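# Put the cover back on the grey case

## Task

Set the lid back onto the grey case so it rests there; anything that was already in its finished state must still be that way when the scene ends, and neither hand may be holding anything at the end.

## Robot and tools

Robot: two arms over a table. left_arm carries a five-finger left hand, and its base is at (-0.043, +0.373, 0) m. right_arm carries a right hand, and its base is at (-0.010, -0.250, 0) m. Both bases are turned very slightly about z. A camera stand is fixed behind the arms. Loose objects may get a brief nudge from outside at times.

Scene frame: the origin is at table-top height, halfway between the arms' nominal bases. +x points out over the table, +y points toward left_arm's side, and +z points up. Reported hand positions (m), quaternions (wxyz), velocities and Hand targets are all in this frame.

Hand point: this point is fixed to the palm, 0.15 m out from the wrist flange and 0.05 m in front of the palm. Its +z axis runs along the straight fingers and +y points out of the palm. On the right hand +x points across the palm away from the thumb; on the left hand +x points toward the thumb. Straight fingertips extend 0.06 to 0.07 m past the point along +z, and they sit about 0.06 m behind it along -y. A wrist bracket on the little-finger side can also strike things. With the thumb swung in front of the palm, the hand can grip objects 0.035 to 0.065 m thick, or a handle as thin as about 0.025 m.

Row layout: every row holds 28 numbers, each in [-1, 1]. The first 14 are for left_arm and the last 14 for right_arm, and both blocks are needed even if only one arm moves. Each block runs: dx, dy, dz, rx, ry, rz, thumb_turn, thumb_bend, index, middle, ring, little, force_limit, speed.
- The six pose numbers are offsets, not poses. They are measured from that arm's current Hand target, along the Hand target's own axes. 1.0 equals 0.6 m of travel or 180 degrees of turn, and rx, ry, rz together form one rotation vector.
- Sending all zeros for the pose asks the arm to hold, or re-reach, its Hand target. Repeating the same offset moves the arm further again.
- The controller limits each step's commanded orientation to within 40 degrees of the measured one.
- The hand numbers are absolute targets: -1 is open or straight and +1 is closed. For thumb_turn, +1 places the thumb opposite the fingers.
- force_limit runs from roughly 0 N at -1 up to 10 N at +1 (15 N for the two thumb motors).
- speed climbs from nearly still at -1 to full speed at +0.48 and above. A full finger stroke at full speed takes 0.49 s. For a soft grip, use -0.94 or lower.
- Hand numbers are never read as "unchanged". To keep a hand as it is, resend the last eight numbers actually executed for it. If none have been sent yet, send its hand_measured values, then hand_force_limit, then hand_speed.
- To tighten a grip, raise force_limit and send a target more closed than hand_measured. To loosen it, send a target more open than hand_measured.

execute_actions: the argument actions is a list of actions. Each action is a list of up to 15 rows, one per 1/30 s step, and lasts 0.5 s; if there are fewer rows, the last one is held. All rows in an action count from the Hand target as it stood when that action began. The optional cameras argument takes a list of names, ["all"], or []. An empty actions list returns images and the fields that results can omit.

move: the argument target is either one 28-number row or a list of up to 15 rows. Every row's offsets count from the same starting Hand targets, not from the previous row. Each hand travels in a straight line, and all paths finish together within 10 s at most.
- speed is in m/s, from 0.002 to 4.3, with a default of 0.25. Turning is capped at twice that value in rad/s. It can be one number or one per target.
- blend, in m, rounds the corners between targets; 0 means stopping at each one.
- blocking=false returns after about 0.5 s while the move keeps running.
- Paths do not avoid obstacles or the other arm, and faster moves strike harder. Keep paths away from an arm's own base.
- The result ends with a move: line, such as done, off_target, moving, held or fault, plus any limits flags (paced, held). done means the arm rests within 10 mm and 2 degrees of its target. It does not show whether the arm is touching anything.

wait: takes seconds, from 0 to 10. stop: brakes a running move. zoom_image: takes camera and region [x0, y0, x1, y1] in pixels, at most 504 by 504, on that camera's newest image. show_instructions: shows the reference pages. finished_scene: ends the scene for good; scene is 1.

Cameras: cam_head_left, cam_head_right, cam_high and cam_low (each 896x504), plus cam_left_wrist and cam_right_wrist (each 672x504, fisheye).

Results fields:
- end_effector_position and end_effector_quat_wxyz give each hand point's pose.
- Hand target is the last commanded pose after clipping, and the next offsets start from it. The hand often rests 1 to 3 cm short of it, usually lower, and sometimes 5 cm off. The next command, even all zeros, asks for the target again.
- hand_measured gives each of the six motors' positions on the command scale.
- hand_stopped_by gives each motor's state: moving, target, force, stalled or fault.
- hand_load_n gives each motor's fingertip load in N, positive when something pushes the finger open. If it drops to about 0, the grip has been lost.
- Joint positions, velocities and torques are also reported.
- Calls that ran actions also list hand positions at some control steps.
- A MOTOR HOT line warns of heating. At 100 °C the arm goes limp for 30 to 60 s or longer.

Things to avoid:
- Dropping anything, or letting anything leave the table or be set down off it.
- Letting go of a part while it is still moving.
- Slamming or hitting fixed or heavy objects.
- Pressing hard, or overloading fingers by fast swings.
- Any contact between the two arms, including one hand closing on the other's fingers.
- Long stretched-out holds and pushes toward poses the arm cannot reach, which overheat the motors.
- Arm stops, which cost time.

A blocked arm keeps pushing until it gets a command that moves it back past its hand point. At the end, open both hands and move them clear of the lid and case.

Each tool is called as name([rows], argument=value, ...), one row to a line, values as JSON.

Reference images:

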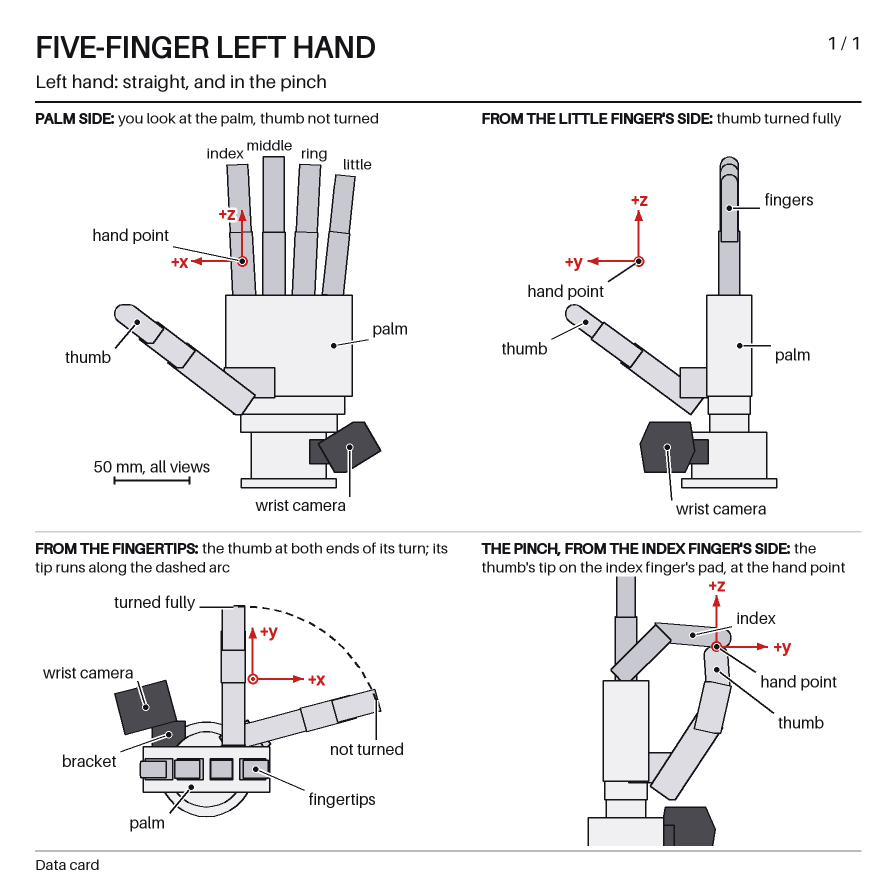

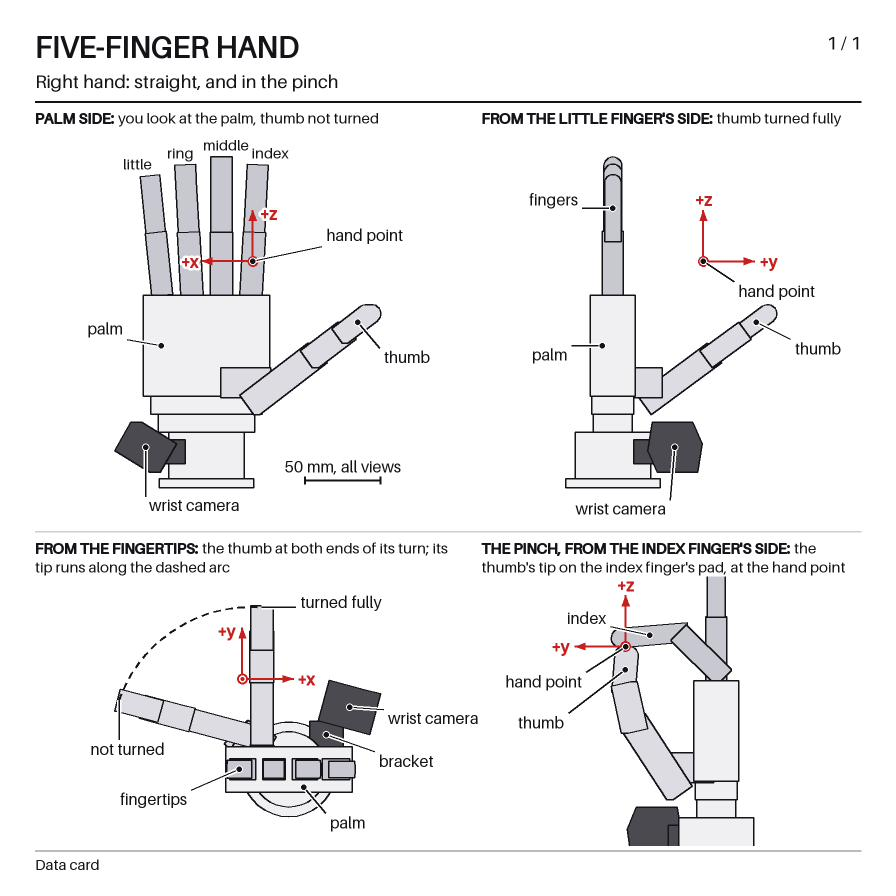

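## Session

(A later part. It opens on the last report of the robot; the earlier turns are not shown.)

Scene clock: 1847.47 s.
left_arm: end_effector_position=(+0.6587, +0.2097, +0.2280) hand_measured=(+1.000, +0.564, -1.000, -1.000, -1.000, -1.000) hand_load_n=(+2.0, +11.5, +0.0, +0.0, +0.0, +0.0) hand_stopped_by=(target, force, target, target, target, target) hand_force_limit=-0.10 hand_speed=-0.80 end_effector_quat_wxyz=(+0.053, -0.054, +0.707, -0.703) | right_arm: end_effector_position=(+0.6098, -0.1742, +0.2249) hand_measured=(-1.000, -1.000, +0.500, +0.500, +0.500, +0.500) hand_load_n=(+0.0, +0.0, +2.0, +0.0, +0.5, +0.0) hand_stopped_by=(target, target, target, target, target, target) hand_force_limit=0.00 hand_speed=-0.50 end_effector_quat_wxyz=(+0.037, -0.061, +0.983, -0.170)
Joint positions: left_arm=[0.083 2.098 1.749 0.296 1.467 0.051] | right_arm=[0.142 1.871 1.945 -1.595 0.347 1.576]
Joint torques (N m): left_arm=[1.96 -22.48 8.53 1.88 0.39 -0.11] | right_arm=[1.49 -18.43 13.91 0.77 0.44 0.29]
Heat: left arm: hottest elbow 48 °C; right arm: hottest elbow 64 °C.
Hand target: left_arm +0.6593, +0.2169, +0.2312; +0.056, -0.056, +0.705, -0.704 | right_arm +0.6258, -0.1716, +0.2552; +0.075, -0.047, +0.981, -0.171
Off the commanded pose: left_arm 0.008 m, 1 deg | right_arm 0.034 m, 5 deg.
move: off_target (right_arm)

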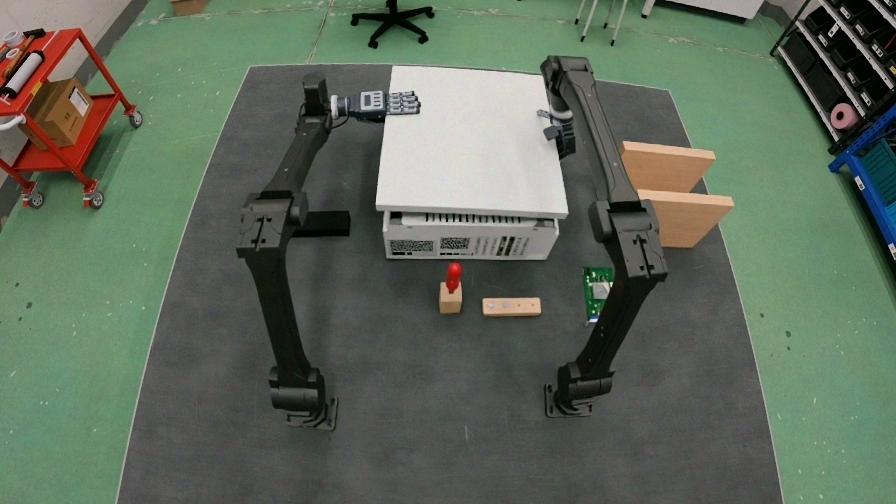

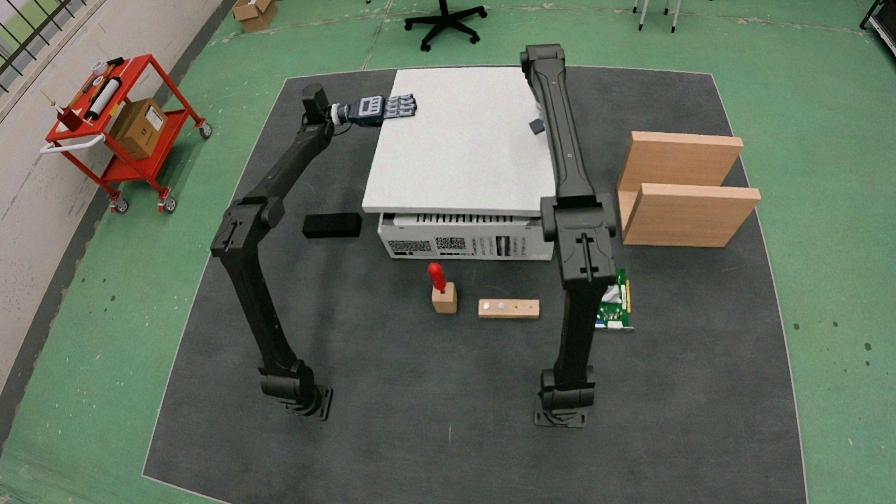

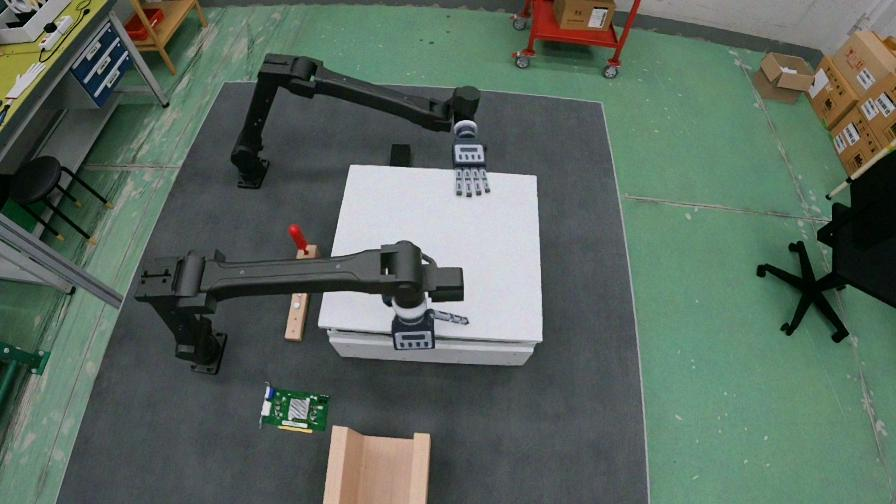

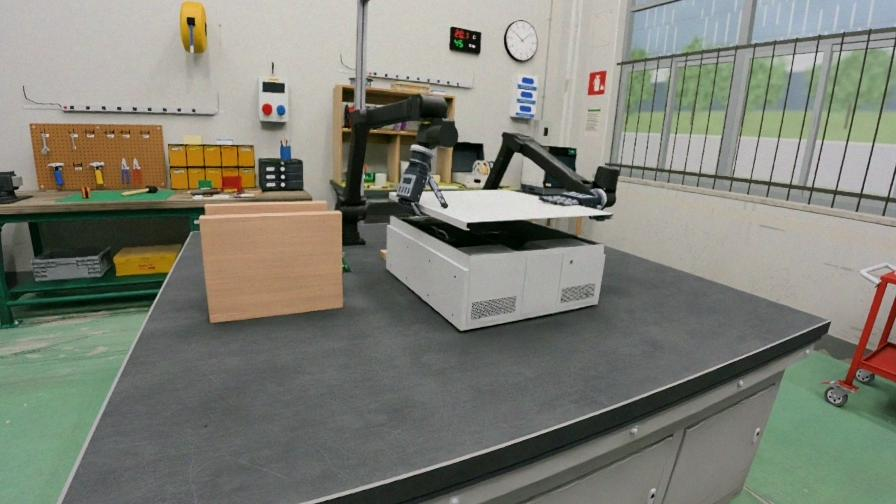

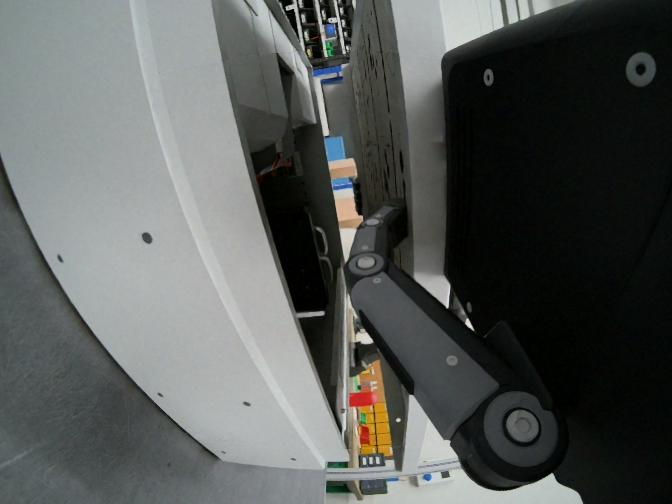

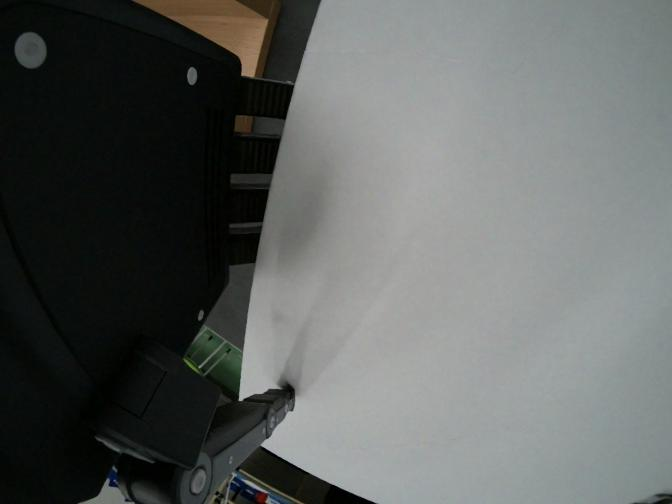

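move(target=[0,0.075,0,0,0,0,1,0.9,-1,-1,-1,-1,-0.1,-0.8,0.0098,0.0257,0.0697,0,0,0,-1,-1,0.5,0.5,0.5,0.5,0,-0.5], speed=0.04, cameras=["all"])

zoom_image(camera="cam_low", region=[370, 180, 630, 340])

zoom_image(camera="cam_head_left", region=[360, 50, 600, 280])

zoom_image(camera="cam_high", region=[300, 150, 560, 390])

zoom_image(camera="cam_head_right", region=[350, 50, 590, 280])

Scene clock: 1871.03 s.
left_arm: end_effector_position=(+0.6607, +0.2102, +0.1860) hand_measured=(+1.000, +0.564, -1.000, -1.000, -1.000, -1.000) hand_load_n=(+3.0, +15.0, +0.0, +0.0, +0.0, +0.5) hand_stopped_by=(target, force, target, target, target, target) hand_force_limit=-0.10 hand_speed=-0.80 end_effector_quat_wxyz=(+0.061, -0.048, +0.708, -0.702) | right_arm: end_effector_position=(+0.6180, -0.1734, +0.1949) hand_measured=(-1.000, -1.000, +0.500, +0.500, +0.500, +0.500) hand_load_n=(+0.0, +0.0, +2.0, +0.0, +0.0, +0.0) hand_stopped_by=(target, target, target, target, target, target) hand_force_limit=0.00 hand_speed=-0.50 end_effector_quat_wxyz=(+0.050, -0.059, +0.982, -0.170)
Joint positions: left_arm=[0.083 2.141 1.708 0.378 1.465 0.074] | right_arm=[0.142 1.871 1.863 -1.486 0.349 1.576]
Joint torques (N m): left_arm=[1.9 -22.3 7.98 1.77 0.49 -0.2] | right_arm=[0.73 -18.26 10.06 1.33 0.39 0.27]
Heat: left arm: hottest elbow 47 °C; right arm: hottest elbow 64 °C.
Hand target: left_arm +0.6593, +0.2170, +0.1861; +0.056, -0.056, +0.705, -0.704 | right_arm +0.6257, -0.1717, +0.2102; +0.075, -0.047, +0.981, -0.171
Off the commanded pose: left_arm 0.007 m, 1 deg | right_arm 0.017 m, 3 deg.
move: off_target (right_arm)

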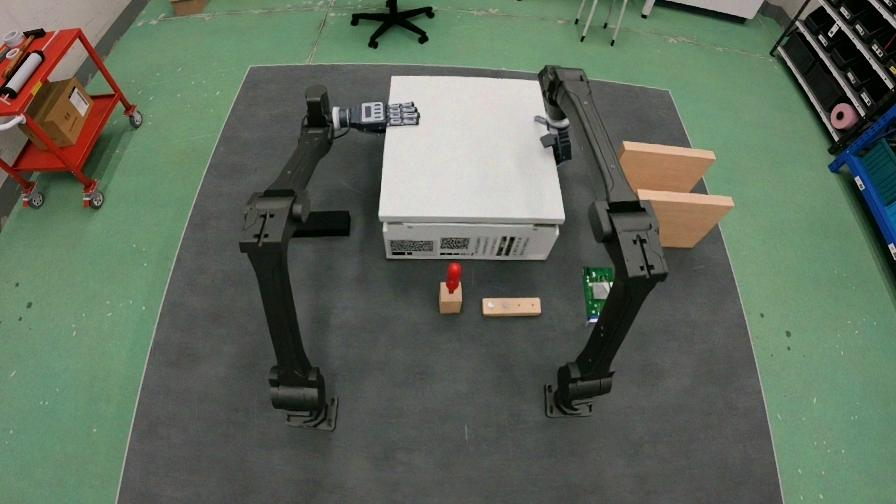

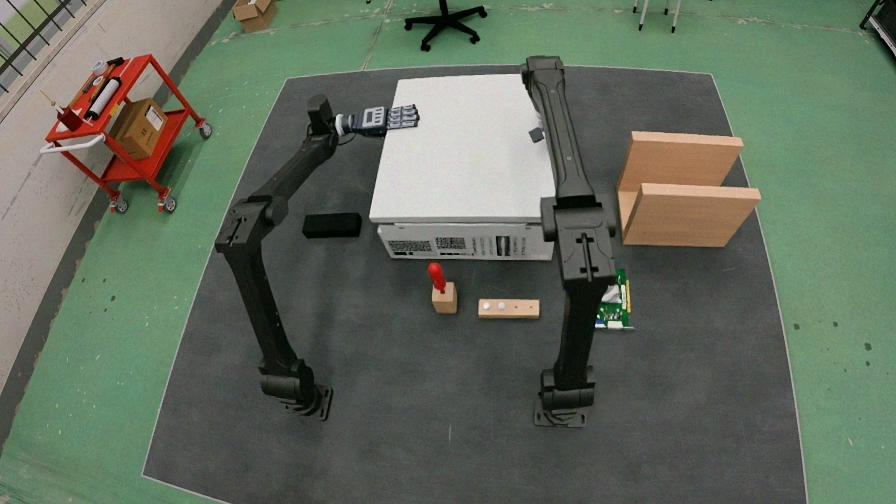

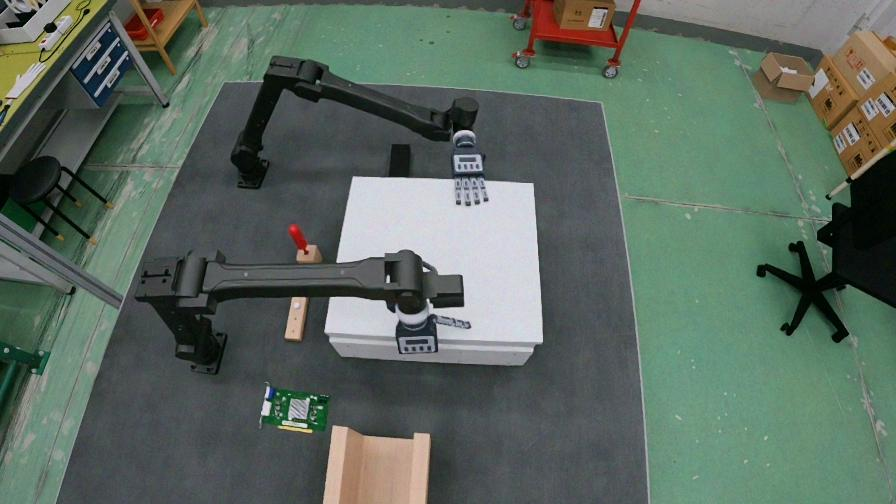

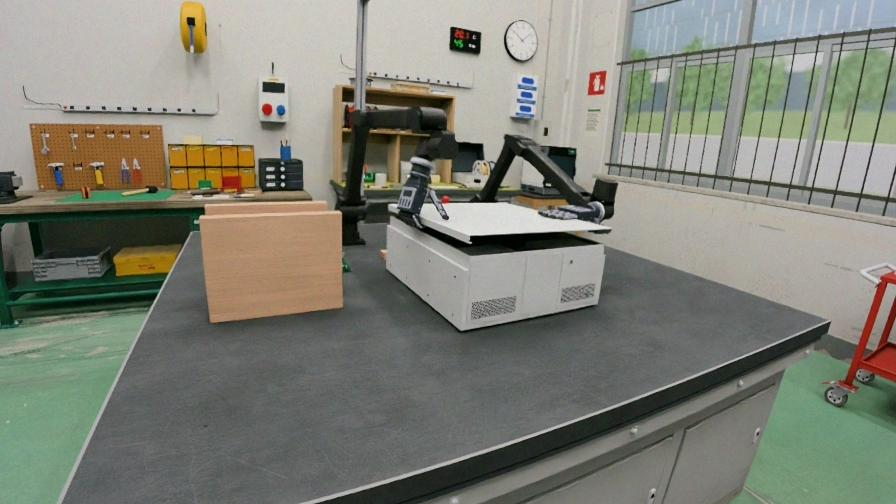

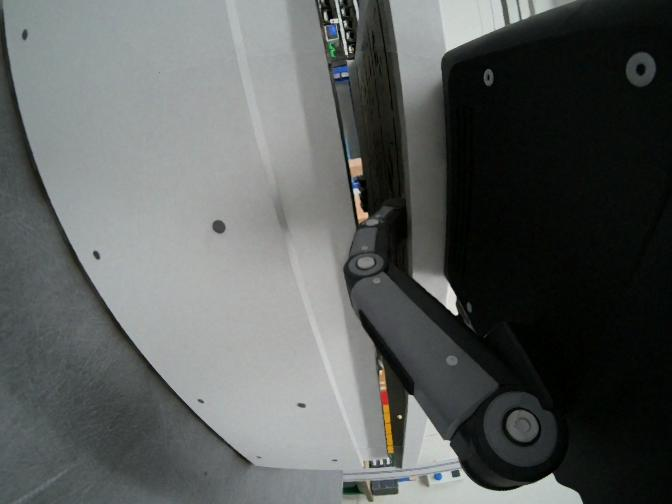

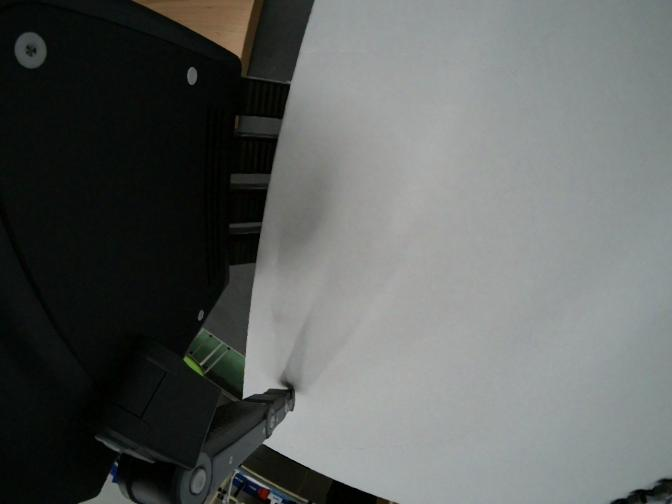

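Scaled by 1.938.

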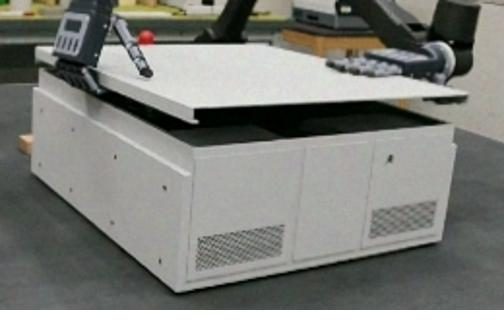

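Scaled by 2.100.

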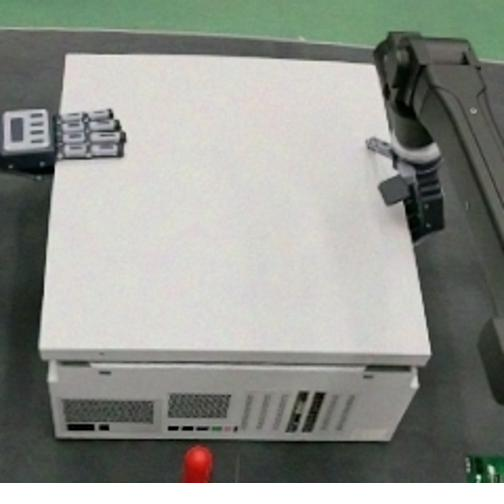

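Scaled by 1.938.

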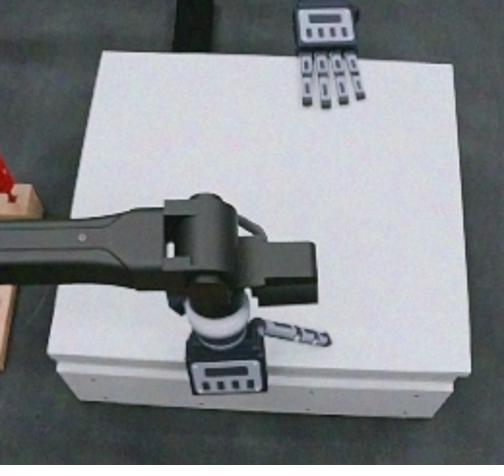

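Scaled by 2.100.

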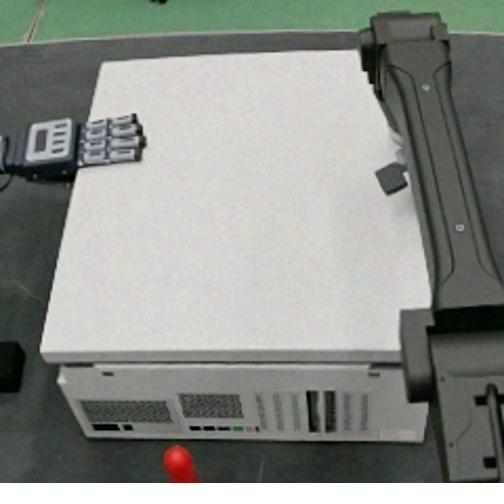

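move(target=[0,0.0417,0,0,0,0,1,0.9,-1,-1,-1,-1,-0.1,-0.8,0.0066,0.0171,0.0465,0,0,0,-1,-1,0.5,0.5,0.5,0.5,0,-0.5], speed=0.03, cameras=["all"])

zoom_image(camera="cam_low", region=[370, 180, 630, 340])

zoom_image(camera="cam_head_left", region=[370, 190, 570, 270])

zoom_image(camera="cam_high", region=[300, 150, 560, 390])

zoom_image(camera="cam_left_wrist", region=[200, 0, 500, 300])

Scene clock: 1908.40 s.
left_arm: end_effector_position=(+0.6598, +0.2100, +0.1736) hand_measured=(+1.000, +0.566, -1.000, -1.000, -1.000, -1.000) hand_load_n=(+1.5, +7.5, +0.0, +0.0, +0.0, +0.0) hand_stopped_by=(target, force, target, target, target, target) hand_force_limit=-0.10 hand_speed=-0.80 end_effector_quat_wxyz=(+0.060, -0.047, +0.707, -0.703) | right_arm: end_effector_position=(+0.6186, -0.1737, +0.1841) hand_measured=(-1.000, -1.000, +0.500, +0.500, +0.500, +0.500) hand_load_n=(+0.0, +0.0, +2.0, +0.0, +0.0, -4.0) hand_stopped_by=(target, target, target, target, target, target) hand_force_limit=0.00 hand_speed=-0.50 end_effector_quat_wxyz=(+0.061, -0.057, +0.982, -0.170)
Joint positions: left_arm=[0.083 2.157 1.695 0.427 1.468 0.053] | right_arm=[0.142 1.856 1.809 -1.425 0.351 1.576]
Joint torques (N m): left_arm=[2.02 -20.95 7.32 1.95 0.36 -0.02] | right_arm=[1.44 -17.79 8.38 1.62 0.35 0.31]
Heat: left arm: hottest shoulder 45 °C; right arm: hottest elbow 62 °C.
Hand target: left_arm +0.6593, +0.2170, +0.1611; +0.056, -0.056, +0.705, -0.704 | right_arm +0.6257, -0.1717, +0.1801; +0.075, -0.047, +0.981, -0.171
Off the commanded pose: left_arm 0.014 m, 1 deg | right_arm 0.008 m, 2 deg.
move: off_target (left_arm)

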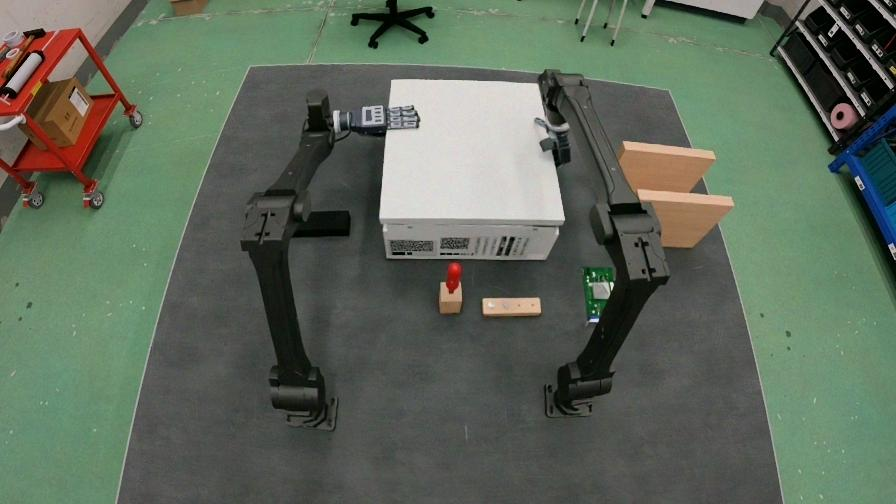

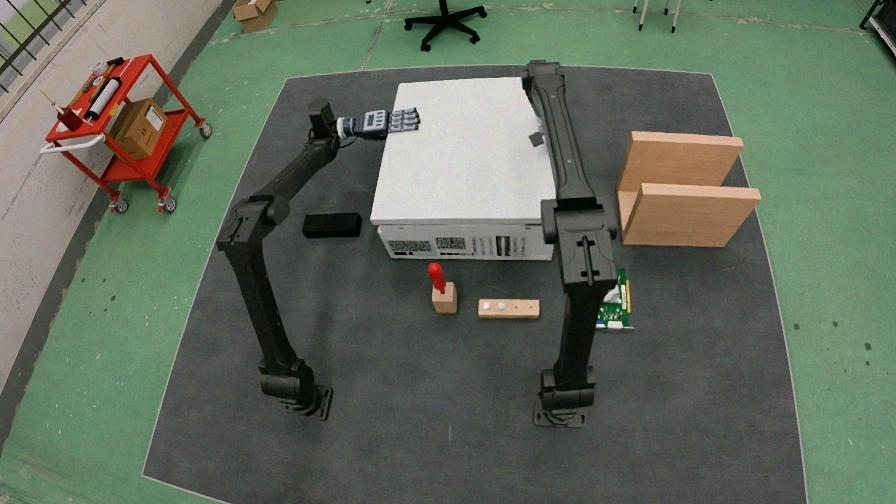

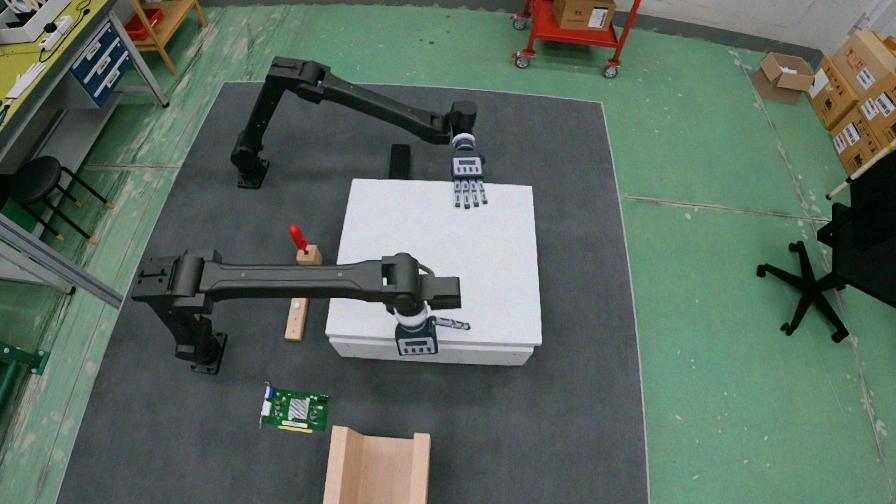

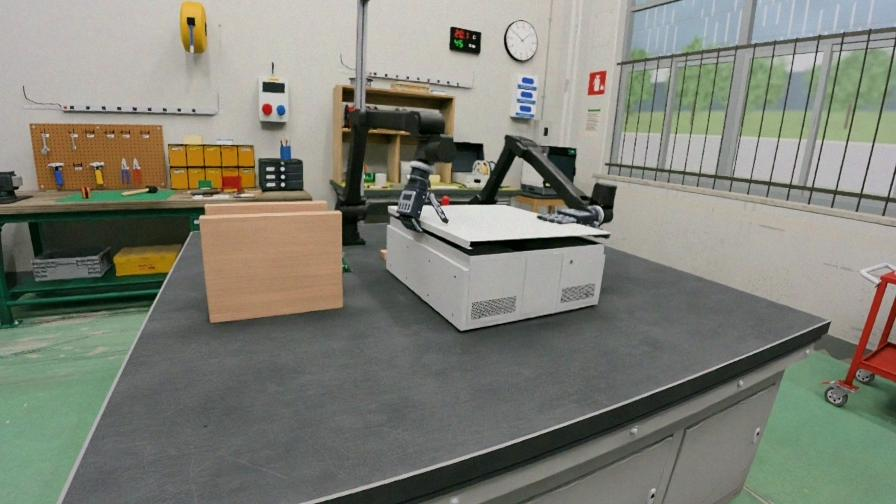

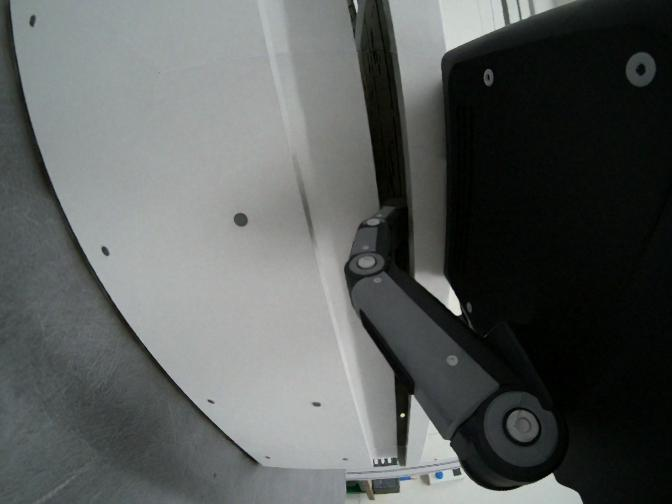

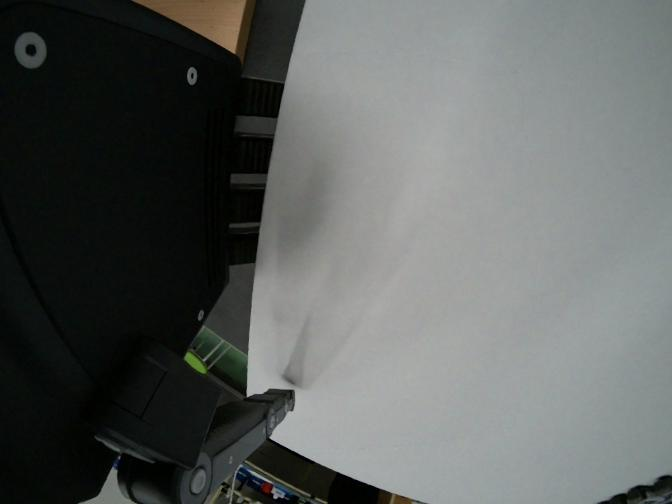

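Scaled by 1.938.

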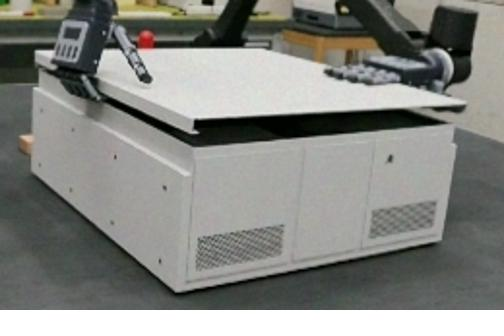

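Scaled by 2.520.

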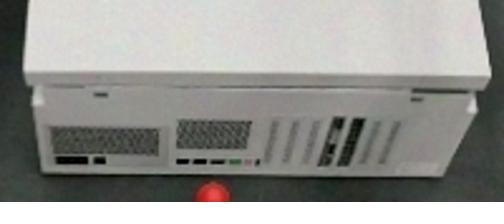

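Scaled by 1.938.

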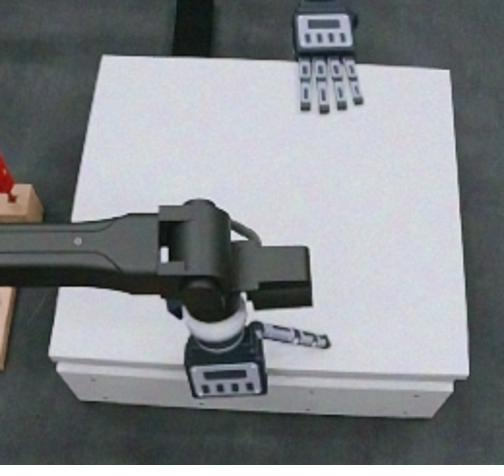

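Scaled by 1.680 from the camera's 672x504 image, which has a finer 960x720 frame.

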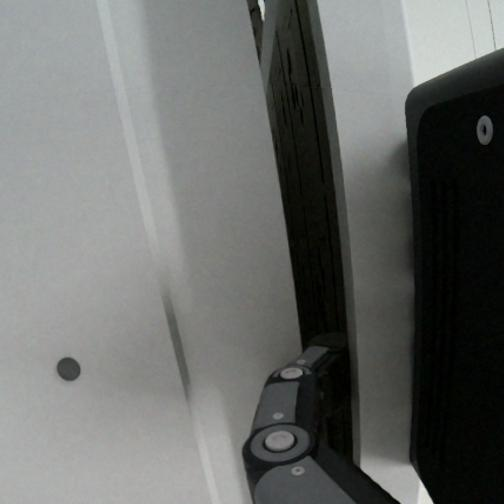

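move(target=[0,-0.03,0,0,0,0,1,0.9,-1,-1,-1,-1,-0.1,-0.8,-0.002,-0.029,0.004,0,0,0,-1,-1,0.5,0.5,0.5,0.5,0,-0.5], speed=0.03, cameras=["all"])

zoom_image(camera="cam_low", region=[370, 180, 630, 340])

zoom_image(camera="cam_high", region=[300, 150, 560, 390])

zoom_image(camera="cam_right_wrist", region=[200, 50, 500, 450])

Scene clock: 1949.27 s.
left_arm: end_effector_position=(+0.6598, +0.2103, +0.1736) hand_measured=(+1.000, +0.566, -1.000, -1.000, -1.000, -1.000) hand_load_n=(+1.5, +7.5, +0.0, +0.0, -0.5, +0.0) hand_stopped_by=(target, force, target, target, target, target) hand_force_limit=-0.10 hand_speed=-0.80 end_effector_quat_wxyz=(+0.059, -0.048, +0.707, -0.703) | right_arm: end_effector_position=(+0.6193, -0.1737, +0.1844) hand_measured=(-1.000, -1.000, +0.500, +0.500, +0.500, +0.500) hand_load_n=(+0.0, +0.0, +2.0, +0.0, +0.0, -4.5) hand_stopped_by=(target, target, target, target, target, target) hand_force_limit=0.00 hand_speed=-0.50 end_effector_quat_wxyz=(+0.062, -0.063, +0.982, -0.170)
Joint positions: left_arm=[0.084 2.157 1.695 0.428 1.468 0.051] | right_arm=[0.141 1.856 1.809 -1.42 0.349 1.562]
Joint torques (N m): left_arm=[1.9 -22.71 8.32 1.18 0.37 -0.12] | right_arm=[-1.08 -17.85 8.54 1.77 0.29 0.09]
Heat: left arm: hottest shoulder 42 °C; right arm: hottest elbow 55 °C.
Hand target: left_arm +0.6594, +0.2172, +0.1791; +0.056, -0.056, +0.705, -0.704 | right_arm +0.6284, -0.1885, +0.1842; +0.075, -0.047, +0.981, -0.171
Off the commanded pose: left_arm 0.009 m, 1 deg | right_arm 0.018 m, 2 deg.
move: off_target (right_arm)

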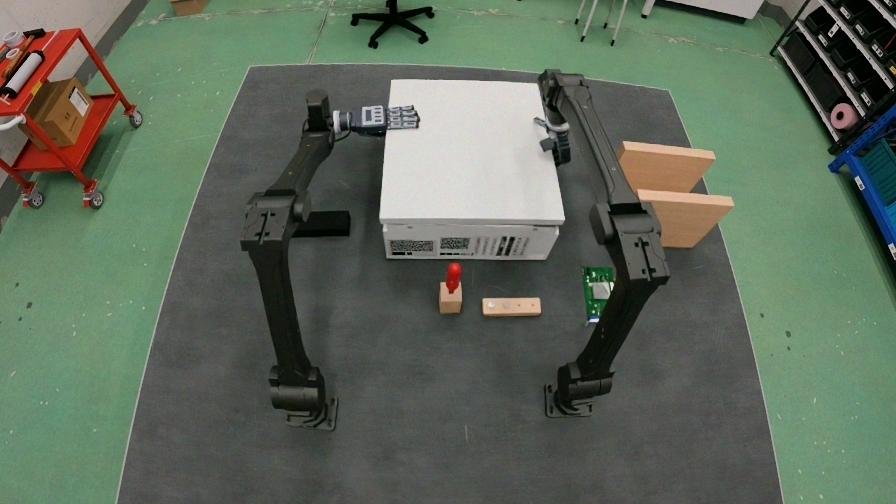

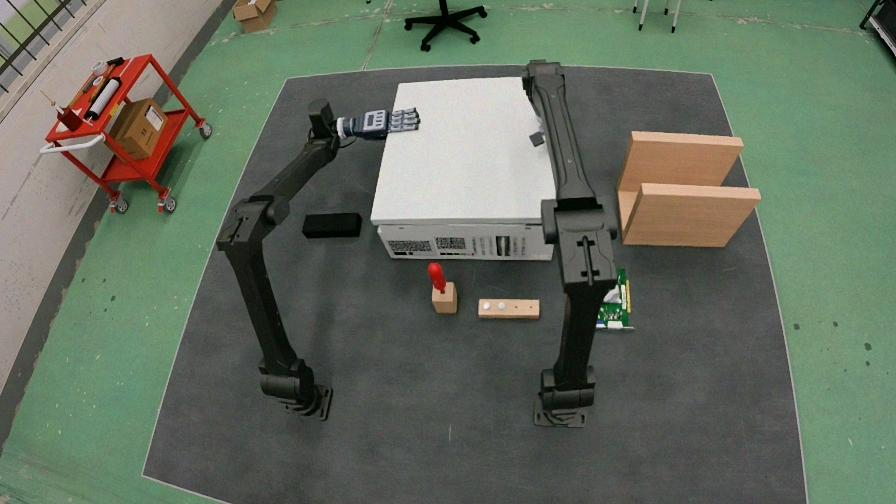

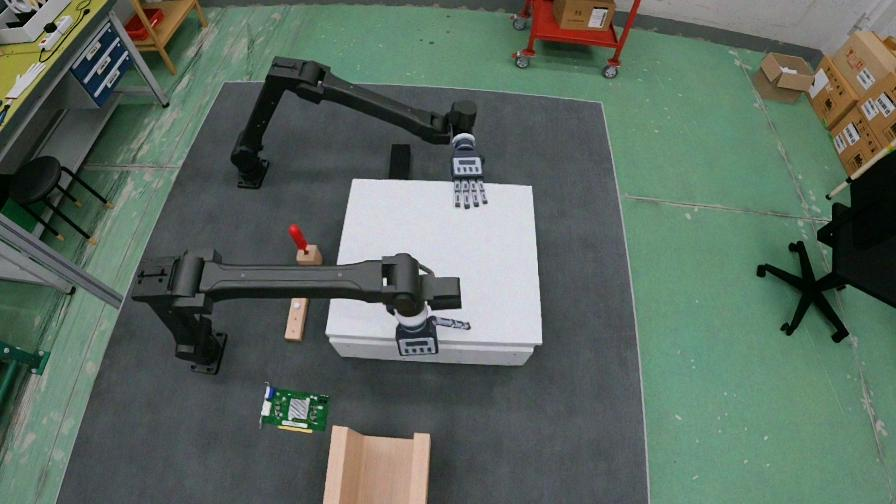

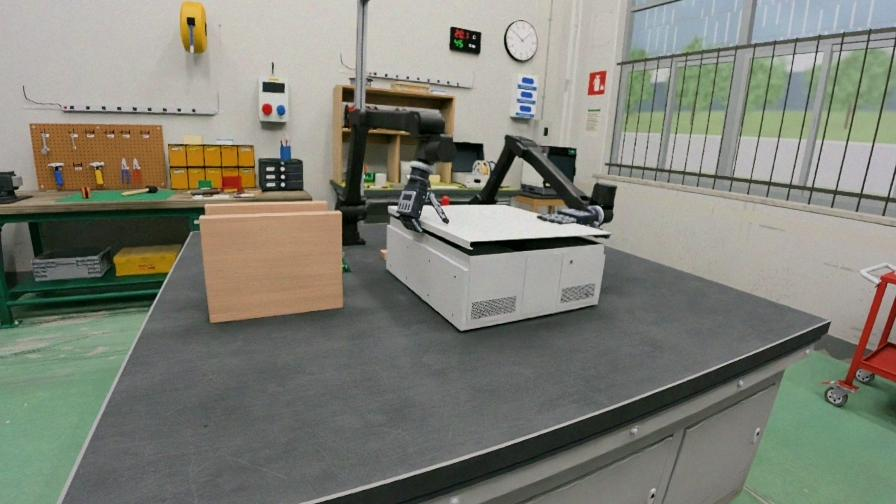

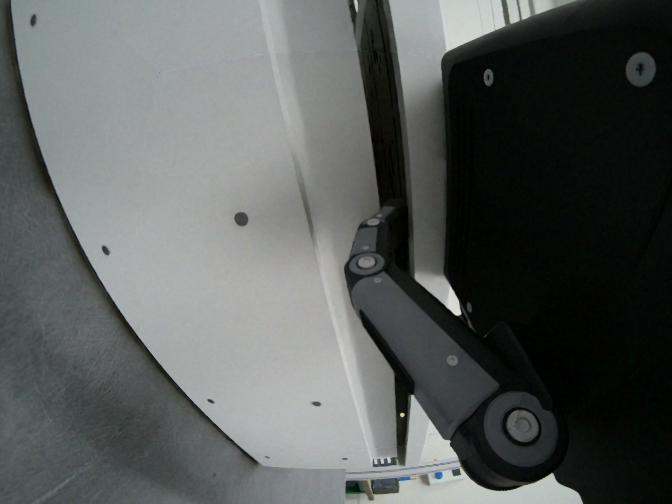

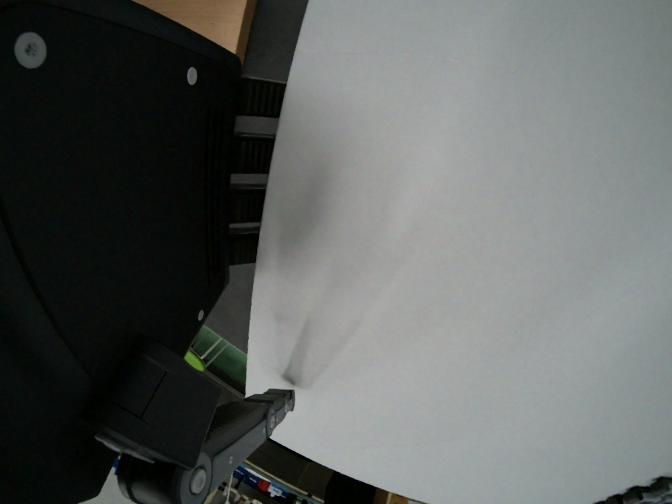

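Scaled by 1.938.

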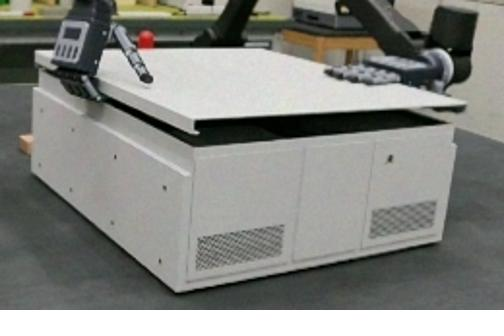

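Scaled by 1.938.

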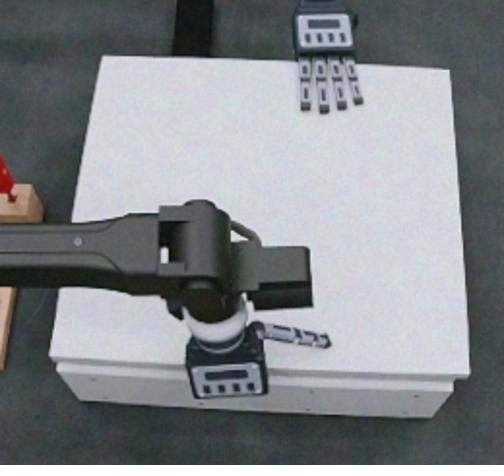

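Scaled by 1.260 from the camera's 672x504 image, which has a finer 960x720 frame.

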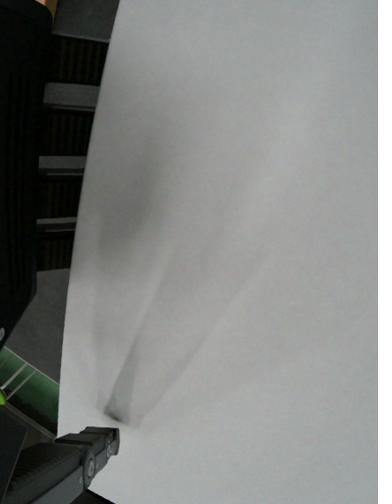

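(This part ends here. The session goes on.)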